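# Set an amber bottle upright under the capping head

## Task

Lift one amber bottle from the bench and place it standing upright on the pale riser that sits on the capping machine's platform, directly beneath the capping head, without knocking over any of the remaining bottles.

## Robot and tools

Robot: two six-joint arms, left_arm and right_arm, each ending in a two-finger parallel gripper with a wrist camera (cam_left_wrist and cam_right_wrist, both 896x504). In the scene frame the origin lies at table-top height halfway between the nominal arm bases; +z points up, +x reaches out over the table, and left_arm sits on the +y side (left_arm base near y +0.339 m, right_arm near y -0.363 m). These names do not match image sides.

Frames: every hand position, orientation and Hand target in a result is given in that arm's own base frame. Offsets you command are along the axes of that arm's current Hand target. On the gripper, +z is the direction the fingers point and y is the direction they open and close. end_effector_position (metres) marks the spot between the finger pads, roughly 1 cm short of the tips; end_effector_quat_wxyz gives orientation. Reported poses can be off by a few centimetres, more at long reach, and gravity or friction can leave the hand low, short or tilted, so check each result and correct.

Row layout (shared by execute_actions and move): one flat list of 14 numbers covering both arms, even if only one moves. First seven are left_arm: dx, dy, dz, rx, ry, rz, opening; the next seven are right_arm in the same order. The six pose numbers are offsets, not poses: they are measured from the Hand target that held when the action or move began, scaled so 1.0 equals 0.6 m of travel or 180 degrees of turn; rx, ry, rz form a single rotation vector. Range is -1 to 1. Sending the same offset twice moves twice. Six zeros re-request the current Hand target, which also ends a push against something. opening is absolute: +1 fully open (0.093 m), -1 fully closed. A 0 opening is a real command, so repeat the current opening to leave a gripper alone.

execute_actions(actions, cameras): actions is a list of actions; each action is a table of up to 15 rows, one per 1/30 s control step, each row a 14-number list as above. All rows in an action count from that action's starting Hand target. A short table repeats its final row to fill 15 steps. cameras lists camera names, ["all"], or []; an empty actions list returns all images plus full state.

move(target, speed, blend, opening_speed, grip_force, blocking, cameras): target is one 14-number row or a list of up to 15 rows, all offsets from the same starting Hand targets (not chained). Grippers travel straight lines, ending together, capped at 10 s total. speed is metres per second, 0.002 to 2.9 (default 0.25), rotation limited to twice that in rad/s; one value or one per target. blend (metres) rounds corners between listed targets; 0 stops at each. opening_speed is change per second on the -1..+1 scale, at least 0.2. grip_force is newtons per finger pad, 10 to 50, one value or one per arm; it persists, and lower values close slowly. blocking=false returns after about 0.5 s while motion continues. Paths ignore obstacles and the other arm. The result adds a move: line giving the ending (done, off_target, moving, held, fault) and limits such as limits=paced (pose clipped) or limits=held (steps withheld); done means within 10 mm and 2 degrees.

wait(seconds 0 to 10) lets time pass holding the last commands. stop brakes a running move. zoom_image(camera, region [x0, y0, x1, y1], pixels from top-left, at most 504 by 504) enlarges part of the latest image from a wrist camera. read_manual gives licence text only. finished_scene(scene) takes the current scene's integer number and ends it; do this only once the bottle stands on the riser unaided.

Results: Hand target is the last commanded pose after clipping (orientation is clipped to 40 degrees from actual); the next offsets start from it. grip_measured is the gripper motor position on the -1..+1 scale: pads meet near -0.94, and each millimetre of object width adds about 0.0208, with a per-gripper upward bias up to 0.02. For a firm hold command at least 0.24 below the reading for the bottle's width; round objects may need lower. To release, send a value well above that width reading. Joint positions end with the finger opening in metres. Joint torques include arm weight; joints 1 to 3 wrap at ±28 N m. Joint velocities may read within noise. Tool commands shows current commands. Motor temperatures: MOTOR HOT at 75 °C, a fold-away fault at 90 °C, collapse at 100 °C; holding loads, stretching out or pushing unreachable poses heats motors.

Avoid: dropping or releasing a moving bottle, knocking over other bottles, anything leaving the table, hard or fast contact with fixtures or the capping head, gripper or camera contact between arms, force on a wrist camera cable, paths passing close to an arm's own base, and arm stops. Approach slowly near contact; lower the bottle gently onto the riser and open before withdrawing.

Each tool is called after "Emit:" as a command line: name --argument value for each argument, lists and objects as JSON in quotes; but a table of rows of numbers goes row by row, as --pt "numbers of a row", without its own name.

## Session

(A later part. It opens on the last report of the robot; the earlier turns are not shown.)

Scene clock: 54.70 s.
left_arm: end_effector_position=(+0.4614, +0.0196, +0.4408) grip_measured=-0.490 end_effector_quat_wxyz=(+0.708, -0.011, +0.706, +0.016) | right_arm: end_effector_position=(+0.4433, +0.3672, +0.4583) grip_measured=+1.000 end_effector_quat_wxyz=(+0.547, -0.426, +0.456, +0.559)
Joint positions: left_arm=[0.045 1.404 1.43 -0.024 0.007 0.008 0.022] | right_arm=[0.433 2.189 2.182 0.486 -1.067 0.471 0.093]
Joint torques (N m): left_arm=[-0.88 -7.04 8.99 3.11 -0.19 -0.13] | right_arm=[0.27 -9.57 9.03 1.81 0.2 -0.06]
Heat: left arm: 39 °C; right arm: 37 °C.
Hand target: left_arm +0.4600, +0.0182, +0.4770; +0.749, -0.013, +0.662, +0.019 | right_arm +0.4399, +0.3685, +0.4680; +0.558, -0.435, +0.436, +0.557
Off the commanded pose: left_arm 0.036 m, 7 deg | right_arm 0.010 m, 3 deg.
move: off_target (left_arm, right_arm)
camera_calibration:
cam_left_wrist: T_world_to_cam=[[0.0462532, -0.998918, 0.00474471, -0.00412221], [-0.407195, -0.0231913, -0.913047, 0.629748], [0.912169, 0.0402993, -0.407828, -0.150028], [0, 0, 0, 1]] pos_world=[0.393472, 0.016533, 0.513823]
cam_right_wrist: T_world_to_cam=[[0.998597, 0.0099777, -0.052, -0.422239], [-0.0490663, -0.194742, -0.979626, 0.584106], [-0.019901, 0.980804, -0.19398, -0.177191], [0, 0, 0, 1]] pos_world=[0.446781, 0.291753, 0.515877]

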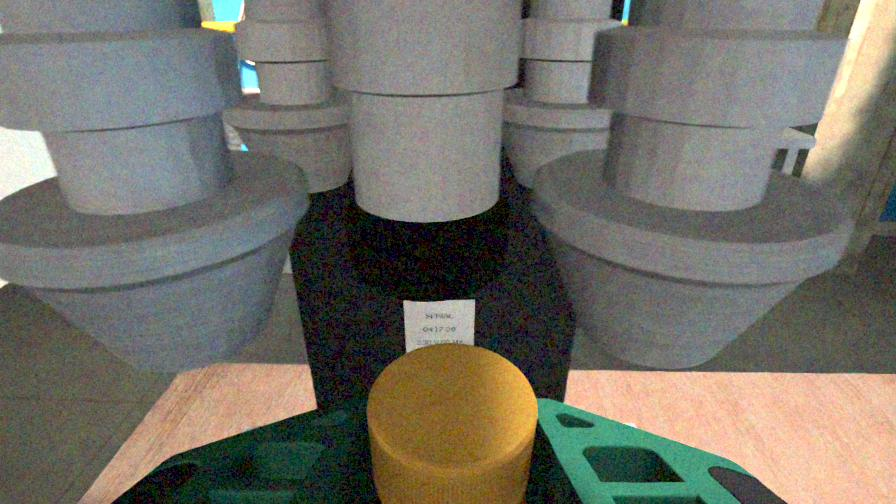

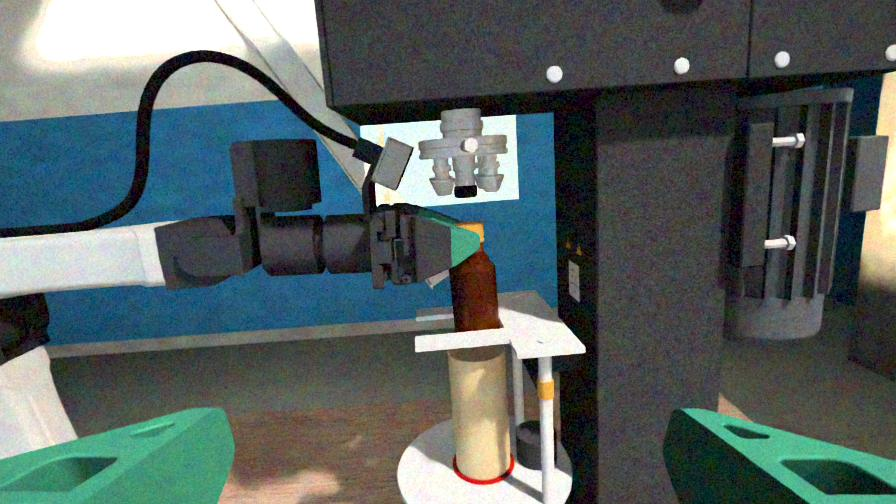

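Emit:
move --target '[0.0167, 0.0149, -0.0014, 0, 0.003, 0, -0.6, 0, 0, 0, 0, 0, 0, 1]' --speed 0.04 --cameras '["cam_left_wrist", "cam_right_wrist"]'

Emit:
zoom_image --camera "cam_left_wrist" --region '[300, 130, 600, 300]'

Emit:
zoom_image --camera "cam_right_wrist" --region '[390, 200, 590, 380]'

Scene clock: 60.57 s.
left_arm: end_effector_position=(+0.4620, +0.0250, +0.4386) grip_measured=-0.490 end_effector_quat_wxyz=(+0.709, -0.013, +0.705, +0.019) | right_arm: end_effector_position=(+0.4433, +0.3672, +0.4583) grip_measured=+1.000 end_effector_quat_wxyz=(+0.547, -0.426, +0.456, +0.559)
Joint positions: left_arm=[0.059 1.404 1.417 -0.007 0.013 0.007 0.022] | right_arm=[0.433 2.189 2.182 0.486 -1.067 0.471 0.093]
Joint torques (N m): left_arm=[0.57 -7.17 7.51 3.14 0.05 -0.1] | right_arm=[0.29 -9.7 8.96 1.82 0.2 -0.07]
Heat: left arm: 40 °C; right arm: 38 °C.
Hand target: left_arm +0.4600, +0.0271, +0.4669; +0.746, -0.012, +0.666, +0.019 | right_arm +0.4399, +0.3685, +0.4680; +0.558, -0.435, +0.436, +0.557
Off the commanded pose: left_arm 0.029 m, 6 deg | right_arm 0.010 m, 3 deg.
move: off_target (left_arm, right_arm)
camera_calibration:
cam_left_wrist: T_world_to_cam=[[0.0538322, -0.998537, 0.00513417, -0.00246536], [-0.403465, -0.0264539, -0.914613, 0.627078], [0.91341, 0.0471642, -0.404299, -0.153962], [0, 0, 0, 1]] pos_world=[0.393767, 0.0213884, 0.5113]
cam_right_wrist: T_world_to_cam=[[0.998597, 0.0099777, -0.052, -0.422239], [-0.0490663, -0.194742, -0.979626, 0.584106], [-0.019901, 0.980804, -0.19398, -0.177191], [0, 0, 0, 1]] pos_world=[0.446781, 0.291753, 0.515877]

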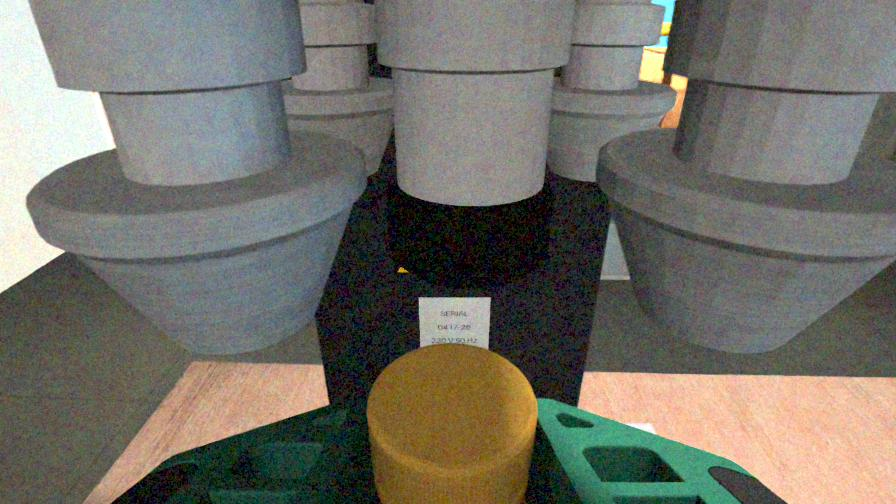

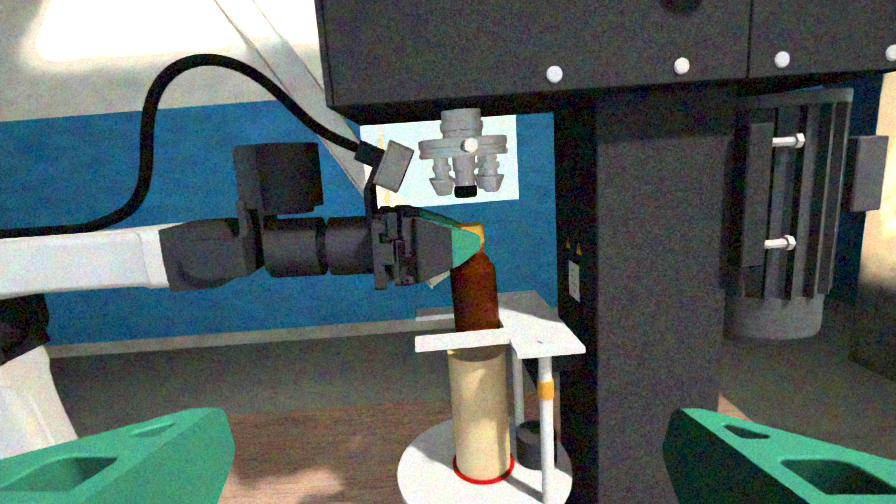

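Scaled by 1.680 from the camera's 896x504 image, which has a finer 1280x720 frame.

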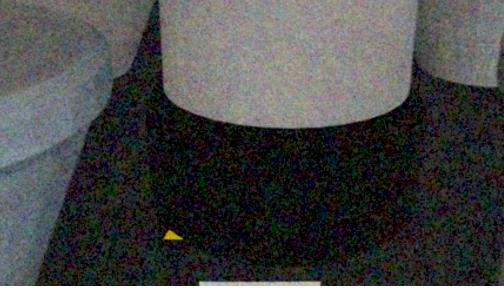

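Scaled by 2.520 from the camera's 896x504 image, which has a finer 1280x720 frame.

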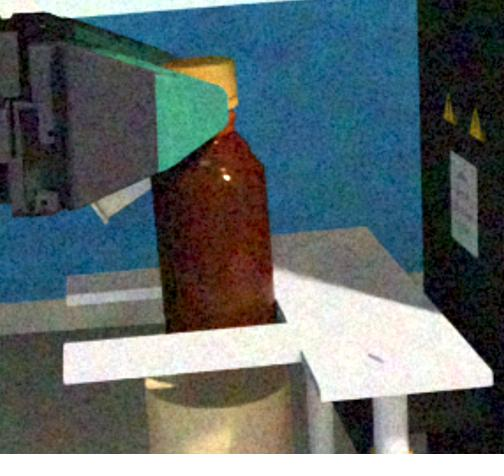

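Emit:
move --target '[0.0231, -0.01, -0.0031, 0, 0.008, 0, -0.6, 0, 0, 0, 0, 0, 0, 1]' --speed 0.03 --cameras '["cam_left_wrist", "cam_right_wrist"]'

Emit:
zoom_image --camera "cam_left_wrist" --region '[300, 130, 600, 300]'

Emit:
zoom_image --camera "cam_right_wrist" --region '[390, 200, 590, 380]'

Scene clock: 64.07 s.
left_arm: end_effector_position=(+0.4642, +0.0251, +0.4240) grip_measured=-0.490 end_effector_quat_wxyz=(+0.701, -0.014, +0.712, +0.019) | right_arm: end_effector_position=(+0.4433, +0.3672, +0.4583) grip_measured=+1.000 end_effector_quat_wxyz=(+0.547, -0.426, +0.456, +0.559)
Joint positions: left_arm=[0.059 1.404 1.379 0.009 0.013 0.007 0.022] | right_arm=[0.433 2.189 2.182 0.486 -1.067 0.471 0.093]
Joint torques (N m): left_arm=[-1.55 -8.25 7.27 3.04 -0.15 -0.08] | right_arm=[0.27 -9.66 8.99 1.78 0.2 -0.07]
Heat: left arm: 41 °C; right arm: 38 °C.
Hand target: left_arm +0.4600, +0.0212, +0.4530; +0.738, -0.013, +0.675, +0.019 | right_arm +0.4399, +0.3685, +0.4680; +0.558, -0.435, +0.436, +0.557
Off the commanded pose: left_arm 0.029 m, 6 deg | right_arm 0.010 m, 3 deg.
move: off_target (left_arm, right_arm)
camera_calibration:
cam_left_wrist: T_world_to_cam=[[0.0539668, -0.998529, 0.00519286, -0.00248058], [-0.4229, -0.0275665, -0.905757, 0.619982], [0.904568, 0.0466847, -0.423765, -0.149468], [0, 0, 0, 1]] pos_world=[0.397528, 0.0215917, 0.498227]
cam_right_wrist: T_world_to_cam=[[0.998597, 0.0099777, -0.052, -0.422239], [-0.0490663, -0.194742, -0.979626, 0.584106], [-0.019901, 0.980804, -0.19398, -0.177191], [0, 0, 0, 1]] pos_world=[0.446781, 0.291753, 0.515877]

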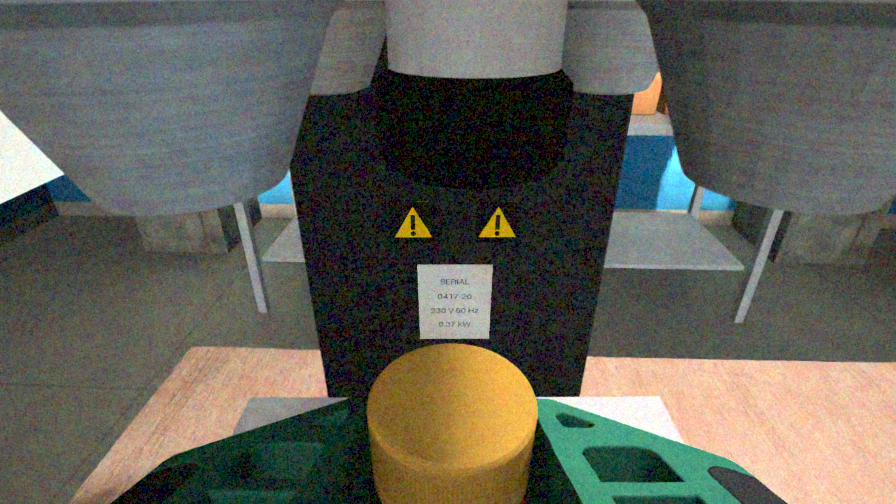

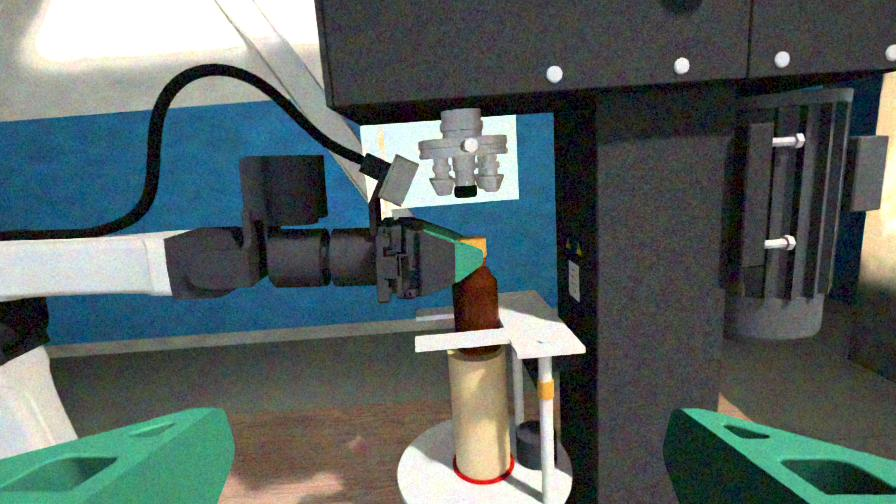

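Scaled by 1.680 from the camera's 896x504 image, which has a finer 1280x720 frame.

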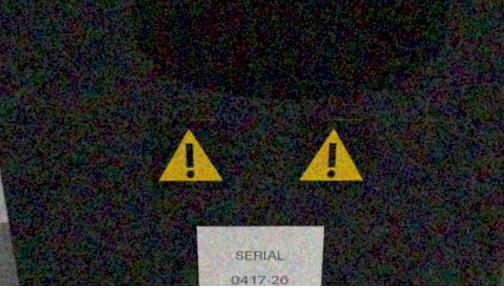

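Scaled by 2.520 from the camera's 896x504 image, which has a finer 1280x720 frame.

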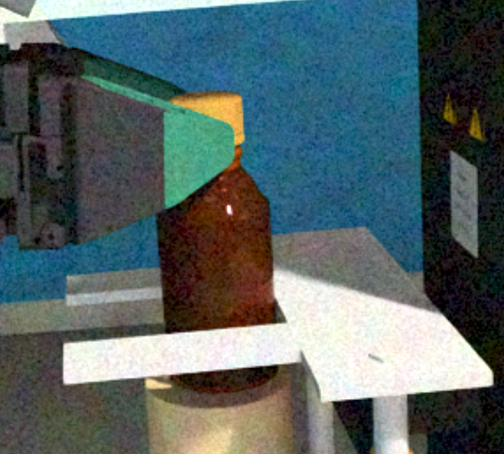

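Emit:
move --target '[-0.005, 0, 0.0004, 0.0044, 0, -0.0004, -0.6, 0, 0, 0, 0, 0, 0, 1]' --speed 0.02 --cameras '["cam_left_wrist", "cam_right_wrist"]'

Emit:
zoom_image --camera "cam_right_wrist" --region '[390, 200, 590, 380]'

Scene clock: 67.97 s.
left_arm: end_effector_position=(+0.4642, +0.0248, +0.4240) grip_measured=-0.490 end_effector_quat_wxyz=(+0.701, -0.013, +0.712, +0.018) | right_arm: end_effector_position=(+0.4433, +0.3672, +0.4583) grip_measured=+1.000 end_effector_quat_wxyz=(+0.547, -0.426, +0.456, +0.559)
Joint positions: left_arm=[0.059 1.404 1.379 0.009 0.015 0.007 0.022] | right_arm=[0.433 2.189 2.182 0.486 -1.067 0.471 0.093]
Joint torques (N m): left_arm=[-0.36 -7.95 8.21 2.93 0.02 -0.13] | right_arm=[0.29 -9.63 9.01 1.79 0.19 -0.05]
Heat: left arm: 42 °C; right arm: 39 °C.
Hand target: left_arm +0.4600, +0.0211, +0.4560; +0.738, -0.008, +0.675, +0.013 | right_arm +0.4399, +0.3685, +0.4680; +0.558, -0.435, +0.436, +0.557
Off the commanded pose: left_arm 0.032 m, 6 deg | right_arm 0.010 m, 3 deg.
move: off_target (left_arm, right_arm)
camera_calibration:
cam_left_wrist: T_world_to_cam=[[0.0524452, -0.99861, 0.00527418, -0.00211021], [-0.422926, -0.0269951, -0.905762, 0.62002], [0.904645, 0.0452723, -0.423754, -0.149554], [0, 0, 0, 1]] pos_world=[0.397627, 0.0214009, 0.498227]
cam_right_wrist: T_world_to_cam=[[0.998597, 0.0099777, -0.052, -0.422239], [-0.0490663, -0.194742, -0.979626, 0.584106], [-0.019901, 0.980804, -0.19398, -0.177191], [0, 0, 0, 1]] pos_world=[0.446781, 0.291753, 0.515877]

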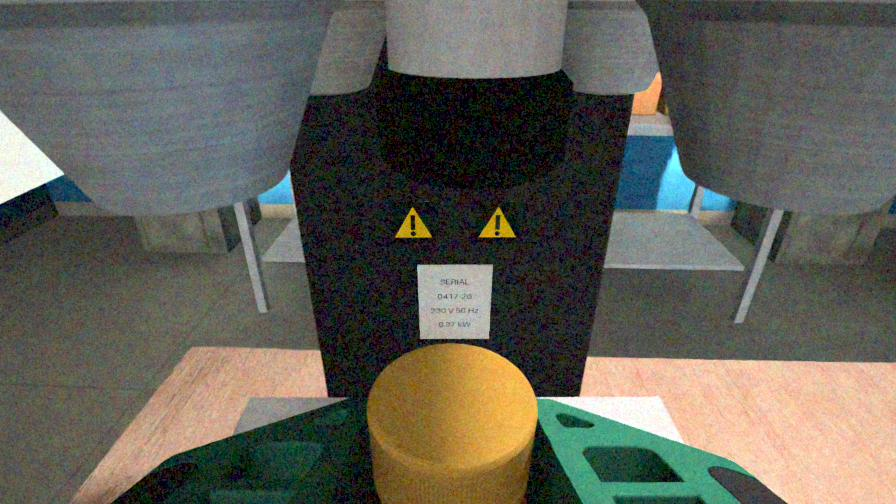

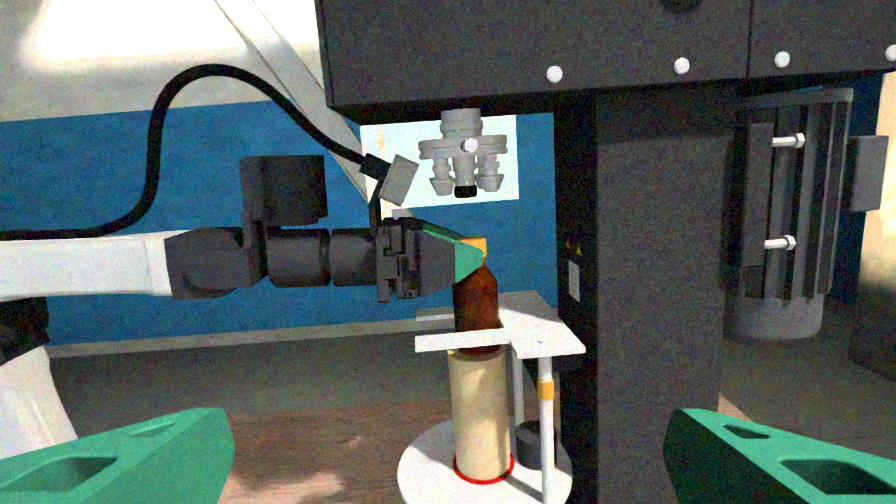

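Scaled by 2.520 from the camera's 896x504 image, which has a finer 1280x720 frame.

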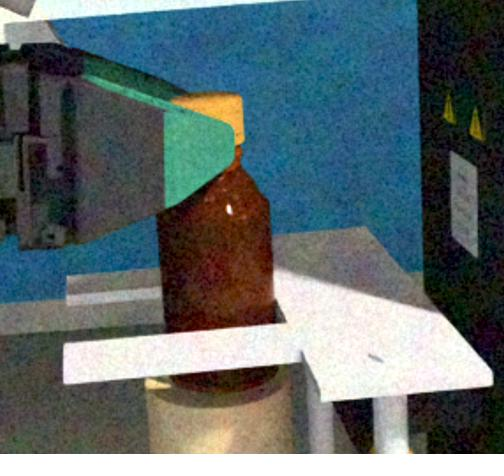

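Emit:
zoom_image --camera "cam_right_wrist" --region '[436, 320, 516, 380]'

Scaled by 6.300 from the camera's 896x504 image, which has a finer 1280x720 frame.

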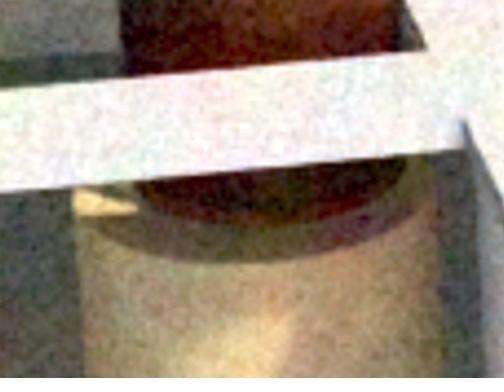

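Emit:
move --target '[-0.0004, -0.0074, -0.0035, 0, 0, 0, -0.6, 0, 0, 0, 0, 0, 0, 1]' --speed 0.01 --cameras '["cam_left_wrist", "cam_right_wrist"]'

Emit:
zoom_image --camera "cam_right_wrist" --region '[436, 320, 516, 380]'

Scene clock: 72.50 s.
left_arm: end_effector_position=(+0.4644, +0.0203, +0.4240) grip_measured=-0.490 end_effector_quat_wxyz=(+0.702, -0.010, +0.712, +0.014) | right_arm: end_effector_position=(+0.4433, +0.3672, +0.4583) grip_measured=+1.000 end_effector_quat_wxyz=(+0.547, -0.426, +0.456, +0.559)
Joint positions: left_arm=[0.049 1.404 1.379 0.009 0.015 0.007 0.022] | right_arm=[0.433 2.189 2.182 0.486 -1.067 0.471 0.093]
Joint torques (N m): left_arm=[-0.9 -8.79 7.91 2.91 -0.11 -0.11] | right_arm=[0.36 -9.65 8.99 1.81 0.21 -0.07]
Heat: left arm: 43 °C; right arm: 39 °C.
Hand target: left_arm +0.4580, +0.0167, +0.4560; +0.738, -0.008, +0.675, +0.013 | right_arm +0.4399, +0.3685, +0.4680; +0.558, -0.435, +0.436, +0.557
Off the commanded pose: left_arm 0.033 m, 6 deg | right_arm 0.010 m, 3 deg.
move: off_target (left_arm, right_arm)
camera_calibration:
cam_left_wrist: T_world_to_cam=[[0.0425186, -0.999082, 0.00525154, -0.00198806], [-0.423179, -0.0227705, -0.90576, 0.620023], [0.905048, 0.0362893, -0.423758, -0.149555], [0, 0, 0, 1]] pos_world=[0.397819, 0.0175592, 0.498227]
cam_right_wrist: T_world_to_cam=[[0.998597, 0.0099777, -0.052, -0.422239], [-0.0490663, -0.194742, -0.979626, 0.584106], [-0.019901, 0.980804, -0.19398, -0.177191], [0, 0, 0, 1]] pos_world=[0.446781, 0.291753, 0.515877]

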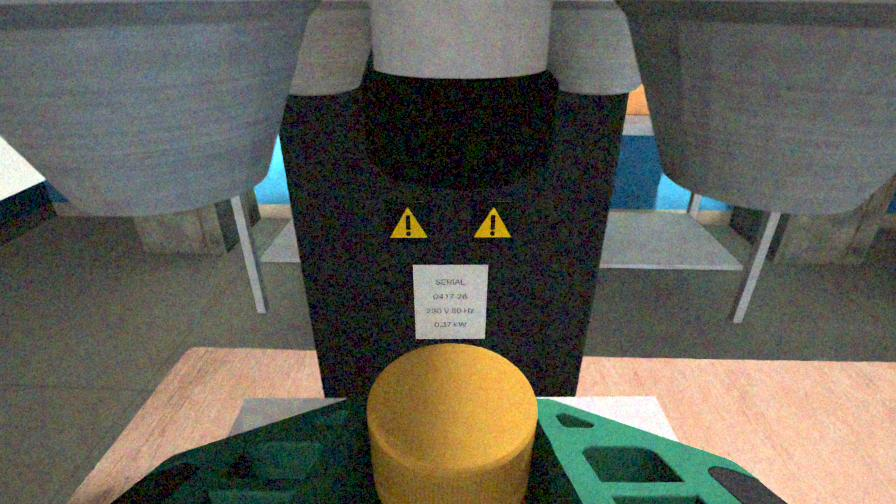

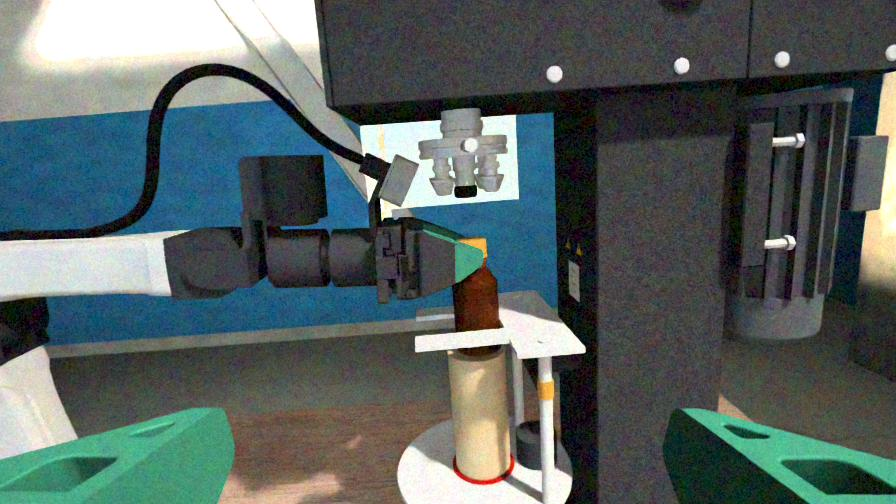

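Scaled by 6.300 from the camera's 896x504 image, which has a finer 1280x720 frame.

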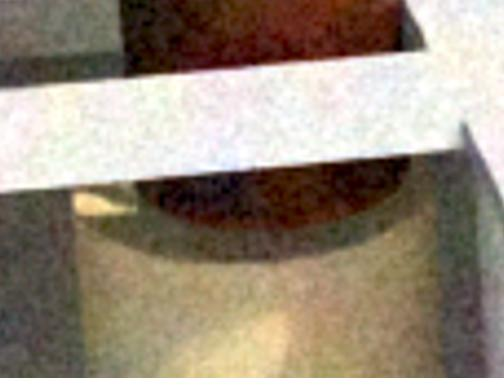

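Emit:
wait --seconds 0.2 --cameras '["cam_left_wrist", "cam_right_wrist"]'

Emit:
zoom_image --camera "cam_left_wrist" --region '[300, 0, 600, 200]'

Emit:
zoom_image --camera "cam_right_wrist" --region '[436, 320, 516, 380]'

Scene clock: 73.83 s.
left_arm: end_effector_position=(+0.4644, +0.0203, +0.4240) grip_measured=-0.490 end_effector_quat_wxyz=(+0.702, -0.010, +0.712, +0.014) | right_arm: end_effector_position=(+0.4433, +0.3672, +0.4583) grip_measured=+1.000 end_effector_quat_wxyz=(+0.547, -0.426, +0.456, +0.559)
Joint positions: left_arm=[0.049 1.404 1.379 0.009 0.015 0.007 0.022] | right_arm=[0.433 2.189 2.182 0.486 -1.067 0.471 0.093]
Joint torques (N m): left_arm=[-1.2 -8.79 8.18 2.84 -0.12 -0.07] | right_arm=[0.38 -9.63 9.02 1.79 0.2 -0.06]
Heat: left arm: 43 °C; right arm: 39 °C.
Hand target: left_arm +0.4580, +0.0167, +0.4560; +0.738, -0.008, +0.675, +0.013 | right_arm +0.4399, +0.3685, +0.4680; +0.558, -0.435, +0.436, +0.557
Tool commands: left_gripper/opening=-0.6 right_gripper/opening=+1.0
Off the commanded pose: left_arm 0.033 m, 6 deg | right_arm 0.010 m, 3 deg.
wait: 0.20 s; at rest from the start
camera_calibration:
cam_left_wrist: T_world_to_cam=[[0.0425186, -0.999082, 0.00525154, -0.00198806], [-0.423179, -0.0227705, -0.90576, 0.620023], [0.905048, 0.0362893, -0.423758, -0.149555], [0, 0, 0, 1]] pos_world=[0.397819, 0.0175592, 0.498227]
cam_right_wrist: T_world_to_cam=[[0.998597, 0.0099777, -0.052, -0.422239], [-0.0490663, -0.194742, -0.979626, 0.584106], [-0.019901, 0.980804, -0.19398, -0.177191], [0, 0, 0, 1]] pos_world=[0.446781, 0.291753, 0.515877]

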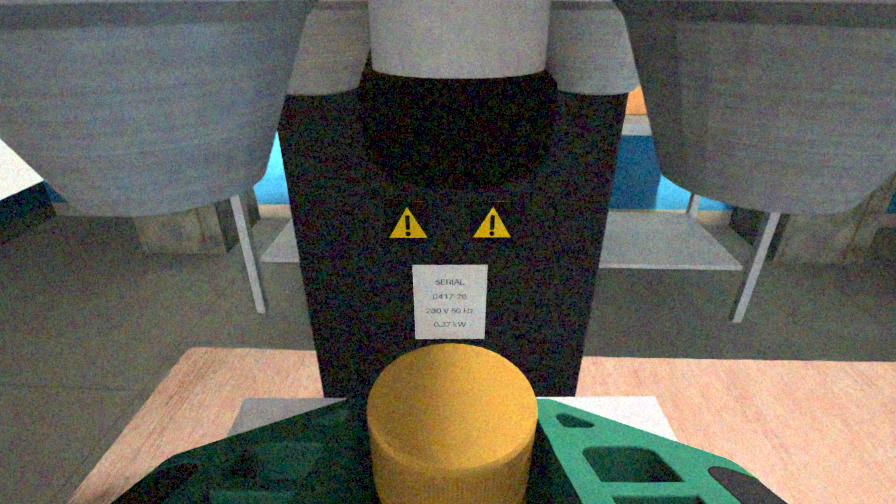

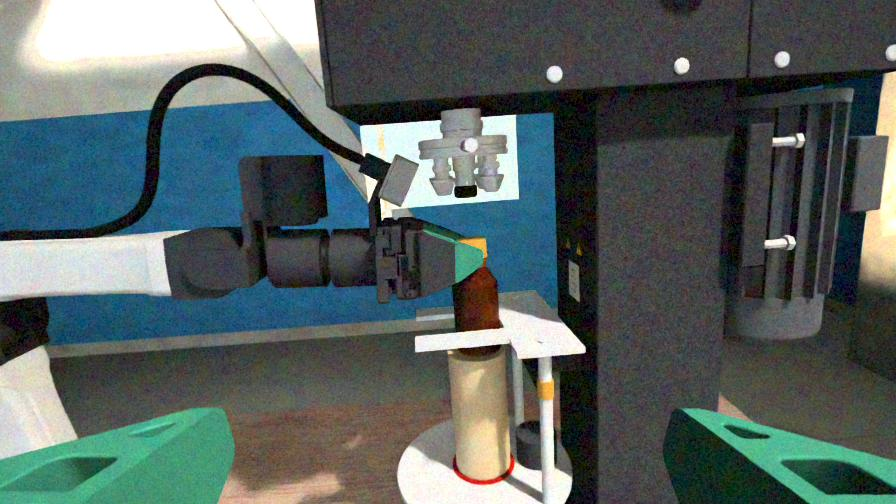

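Scaled by 1.680 from the camera's 896x504 image, which has a finer 1280x720 frame.

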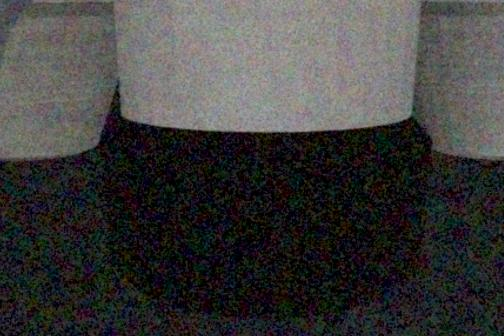

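Scaled by 6.300 from the camera's 896x504 image, which has a finer 1280x720 frame.

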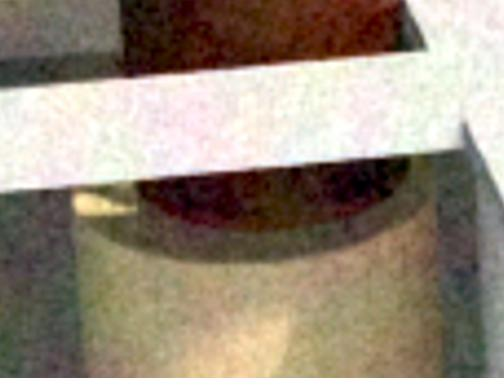

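Emit:
move --target '[0.0133, 0.0016, -0.0012, 0, 0.003, 0, -0.6, 0, 0, 0, 0, 0, 0, 1]' --speed 0.02 --cameras '["cam_left_wrist", "cam_right_wrist"]'

Emit:
zoom_image --camera "cam_right_wrist" --region '[436, 320, 516, 380]'

Scene clock: 75.43 s.
left_arm: end_effector_position=(+0.4651, +0.0204, +0.4233) grip_measured=-0.490 end_effector_quat_wxyz=(+0.705, -0.010, +0.709, +0.015) | right_arm: end_effector_position=(+0.4433, +0.3672, +0.4583) grip_measured=+1.000 end_effector_quat_wxyz=(+0.547, -0.426, +0.456, +0.559)
Joint positions: left_arm=[0.049 1.404 1.367 0.03 0.015 0.007 0.022] | right_arm=[0.433 2.189 2.182 0.486 -1.067 0.471 0.093]
Joint torques (N m): left_arm=[-0.68 -9.09 6.87 2.82 -0.11 -0.08] | right_arm=[0.27 -9.62 8.95 1.81 0.2 -0.06]
Motor temperatures (°C): left_arm=[23 28 37 44 21 23 23] | right_arm=[21 39 33 30 24 21 21]
Heat: left arm: 44 °C; right arm: 39 °C.
Hand target: left_arm +0.4580, +0.0177, +0.4480; +0.735, -0.008, +0.678, +0.013 | right_arm +0.4399, +0.3685, +0.4680; +0.558, -0.435, +0.436, +0.557
Off the commanded pose: left_arm 0.026 m, 5 deg | right_arm 0.010 m, 3 deg.
move: off_target (left_arm, right_arm)
camera_calibration:
cam_left_wrist: T_world_to_cam=[[0.042475, -0.999084, 0.00519261, -0.00193077], [-0.414824, -0.0223635, -0.909627, 0.617424], [0.90891, 0.0364824, -0.415394, -0.155668], [0, 0, 0, 1]] pos_world=[0.397693, 0.0175579, 0.496972]
cam_right_wrist: T_world_to_cam=[[0.998597, 0.0099777, -0.052, -0.422239], [-0.0490663, -0.194742, -0.979626, 0.584106], [-0.019901, 0.980804, -0.19398, -0.177191], [0, 0, 0, 1]] pos_world=[0.446781, 0.291753, 0.515877]

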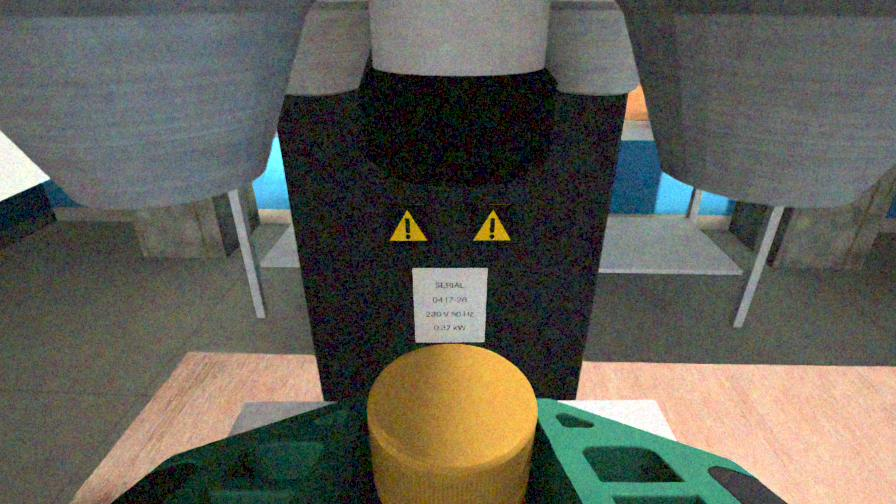

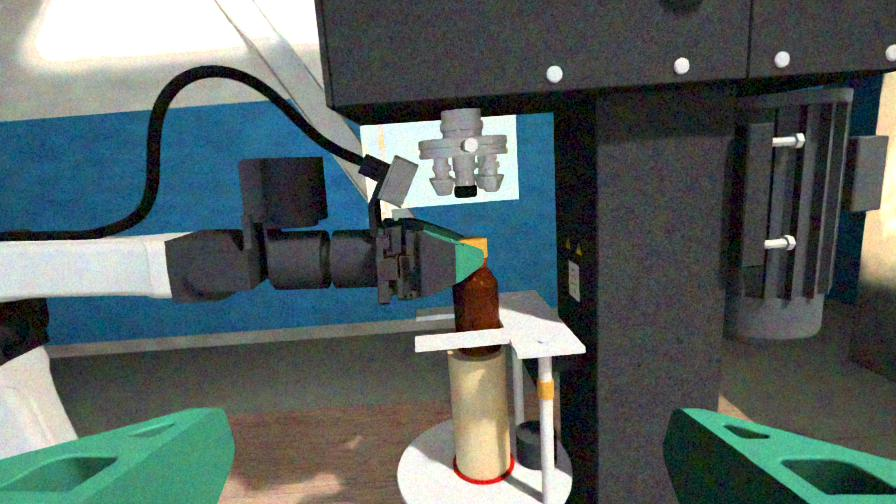

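Scaled by 6.300 from the camera's 896x504 image, which has a finer 1280x720 frame.

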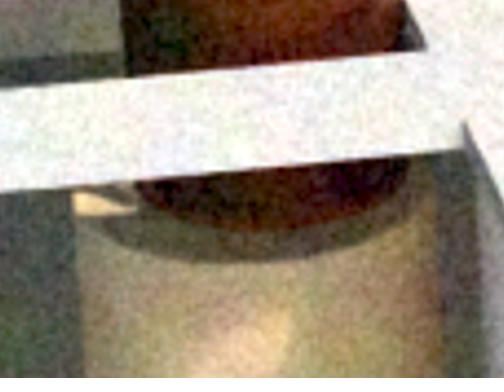

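Emit:
move --target '[0.0165, 0, -0.003, 0, 0.006, 0, -0.6, 0, 0, 0, 0, 0, 0, 1]' --speed 0.02 --cameras '["cam_left_wrist", "cam_right_wrist"]'

Emit:
zoom_image --camera "cam_right_wrist" --region '[436, 320, 516, 380]'

Scene clock: 77.07 s.
left_arm: end_effector_position=(+0.4635, +0.0203, +0.4230) grip_measured=-0.490 end_effector_quat_wxyz=(+0.710, -0.009, +0.704, +0.015) | right_arm: end_effector_position=(+0.4433, +0.3672, +0.4583) grip_measured=+1.000 end_effector_quat_wxyz=(+0.547, -0.426, +0.456, +0.559)
Joint positions: left_arm=[0.049 1.395 1.345 0.058 0.015 0.007 0.022] | right_arm=[0.433 2.189 2.182 0.486 -1.067 0.471 0.093]
Joint torques (N m): left_arm=[-0.85 -8.62 6.39 2.54 -0.06 -0.08] | right_arm=[0.28 -9.59 8.98 1.79 0.18 -0.05]
Heat: left arm: 44 °C; right arm: 39 °C.
Hand target: left_arm +0.4570, +0.0177, +0.4380; +0.728, -0.008, +0.685, +0.013 | right_arm +0.4399, +0.3685, +0.4680; +0.558, -0.435, +0.436, +0.557
Off the commanded pose: left_arm 0.017 m, 3 deg | right_arm 0.010 m, 3 deg.
move: off_target (left_arm, right_arm)
camera_calibration:
cam_left_wrist: T_world_to_cam=[[0.0424194, -0.999087, 0.00512241, -0.00185651], [-0.402018, -0.0217621, -0.915373, 0.612847], [0.914649, 0.0367703, -0.402574, -0.162466], [0, 0, 0, 1]] pos_world=[0.395053, 0.0174559, 0.495589]
cam_right_wrist: T_world_to_cam=[[0.998597, 0.0099777, -0.052, -0.422239], [-0.0490663, -0.194742, -0.979626, 0.584106], [-0.019901, 0.980804, -0.19398, -0.177191], [0, 0, 0, 1]] pos_world=[0.446781, 0.291753, 0.515877]

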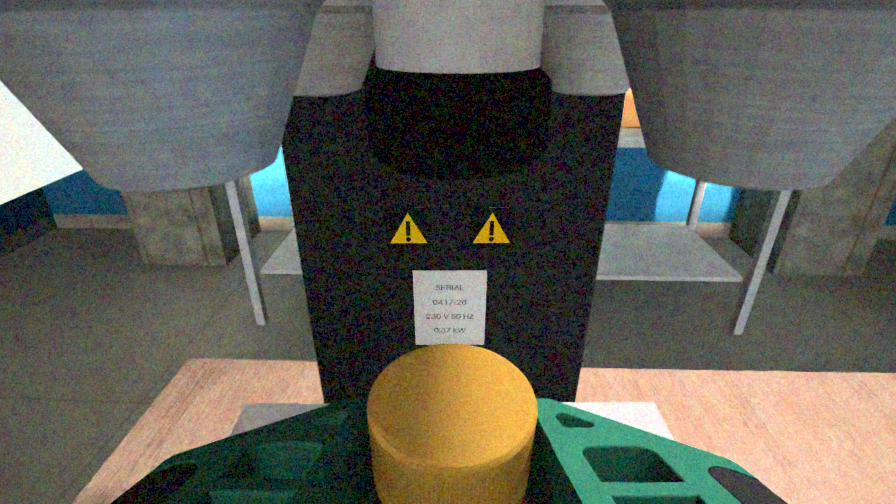

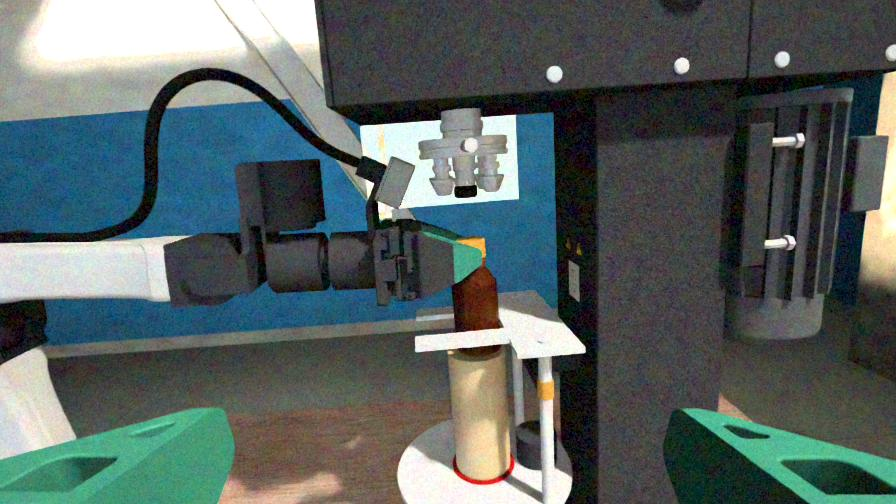

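Scaled by 6.300 from the camera's 896x504 image, which has a finer 1280x720 frame.

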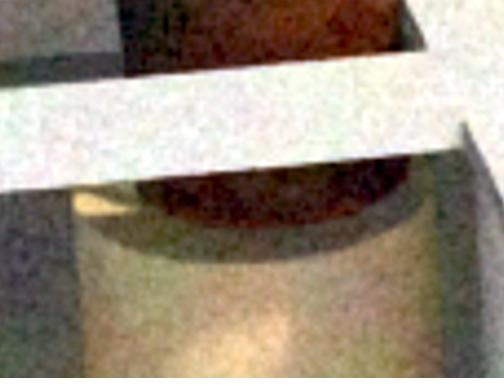

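Emit:
zoom_image --camera "cam_right_wrist" --region '[430, 220, 530, 360]'

Scaled by 3.600 from the camera's 896x504 image, which has a finer 1280x720 frame.

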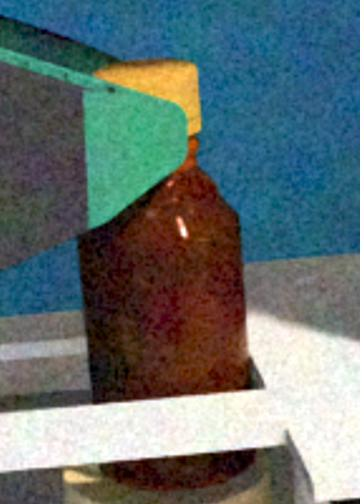

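Emit:
move --pt "0 0 0 0 0 0 0.15 0 0 0 0 0 0 1" --pt "-0.0233 -0.0006 -0.2157 0 0 0 0.15 0 0 0 0 0 0 1" --speed '[0.05, 0.12]' --opening_speed 0.6 --cameras '["cam_left_wrist", "cam_right_wrist"]'

Emit:
zoom_image --camera "cam_right_wrist" --region '[390, 170, 590, 380]'

Scene clock: 82.87 s.
left_arm: end_effector_position=(+0.3257, +0.0135, +0.4489) grip_measured=+0.148 end_effector_quat_wxyz=(+0.732, -0.009, +0.681, +0.016) | right_arm: end_effector_position=(+0.4433, +0.3672, +0.4583) grip_measured=+1.000 end_effector_quat_wxyz=(+0.547, -0.426, +0.455, +0.559)
Joint positions: left_arm=[0.049 0.906 1.117 -0.138 0.015 0.007 0.052] | right_arm=[0.433 2.189 2.182 0.487 -1.067 0.471 0.093]
Joint torques (N m): left_arm=[-0.14 -1.81 5.98 2.09 0 -0.09] | right_arm=[0.31 -9.66 8.99 1.82 0.19 -0.06]
Heat: left arm: 43 °C; right arm: 40 °C.
Hand target: left_arm +0.3270, +0.0133, +0.4441; +0.728, -0.008, +0.685, +0.013 | right_arm +0.4399, +0.3685, +0.4681; +0.558, -0.435, +0.436, +0.557
Off the commanded pose: left_arm 0.005 m, 1 deg | right_arm 0.010 m, 3 deg.
move: off_target (right_arm)
camera_calibration:
cam_left_wrist: T_world_to_cam=[[0.042036, -0.999105, 0.00462905, -0.00258067], [-0.341916, -0.0187388, -0.939544, 0.572367], [0.93879, 0.037912, -0.342398, -0.0606899], [0, 0, 0, 1]] pos_world=[0.252785, 0.010448, 0.516995]
cam_right_wrist: T_world_to_cam=[[0.998614, 0.00994997, -0.0516867, -0.4224], [-0.0487687, -0.194527, -0.979684, 0.58394], [-0.0198023, 0.980847, -0.193772, -0.177355], [0, 0, 0, 1]] pos_world=[0.446781, 0.291753, 0.515877]

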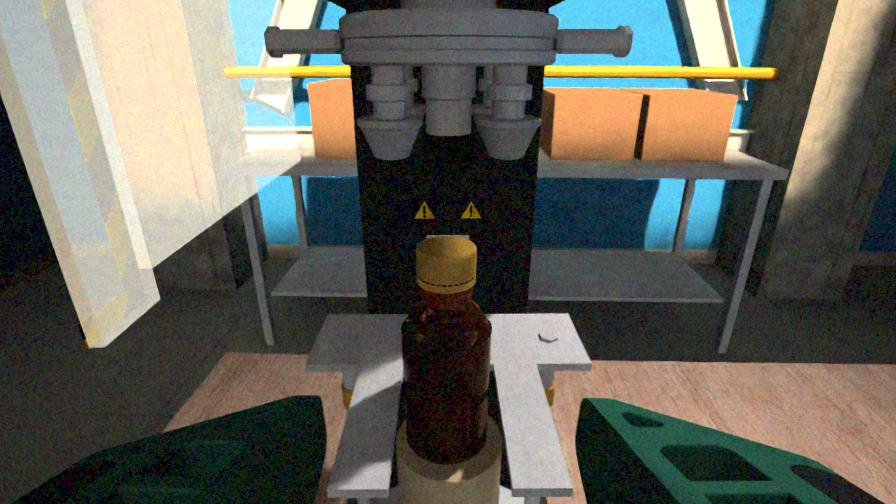

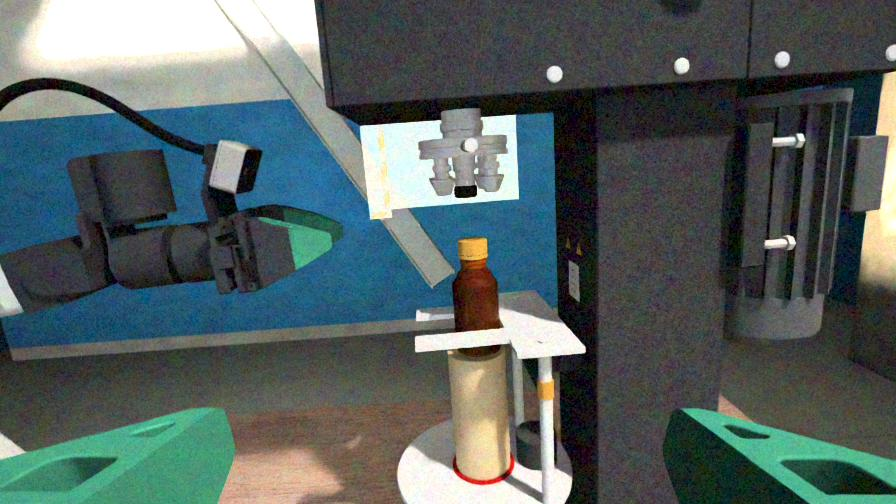

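Scaled by 2.400 from the camera's 896x504 image, which has a finer 1280x720 frame.

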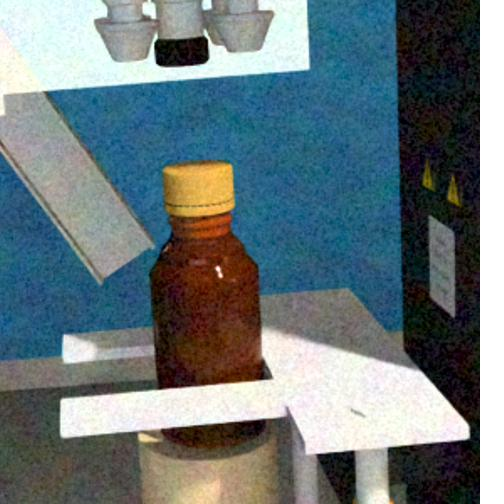

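Emit:
finished_scene --scene 3

The scene is finished: the task was done.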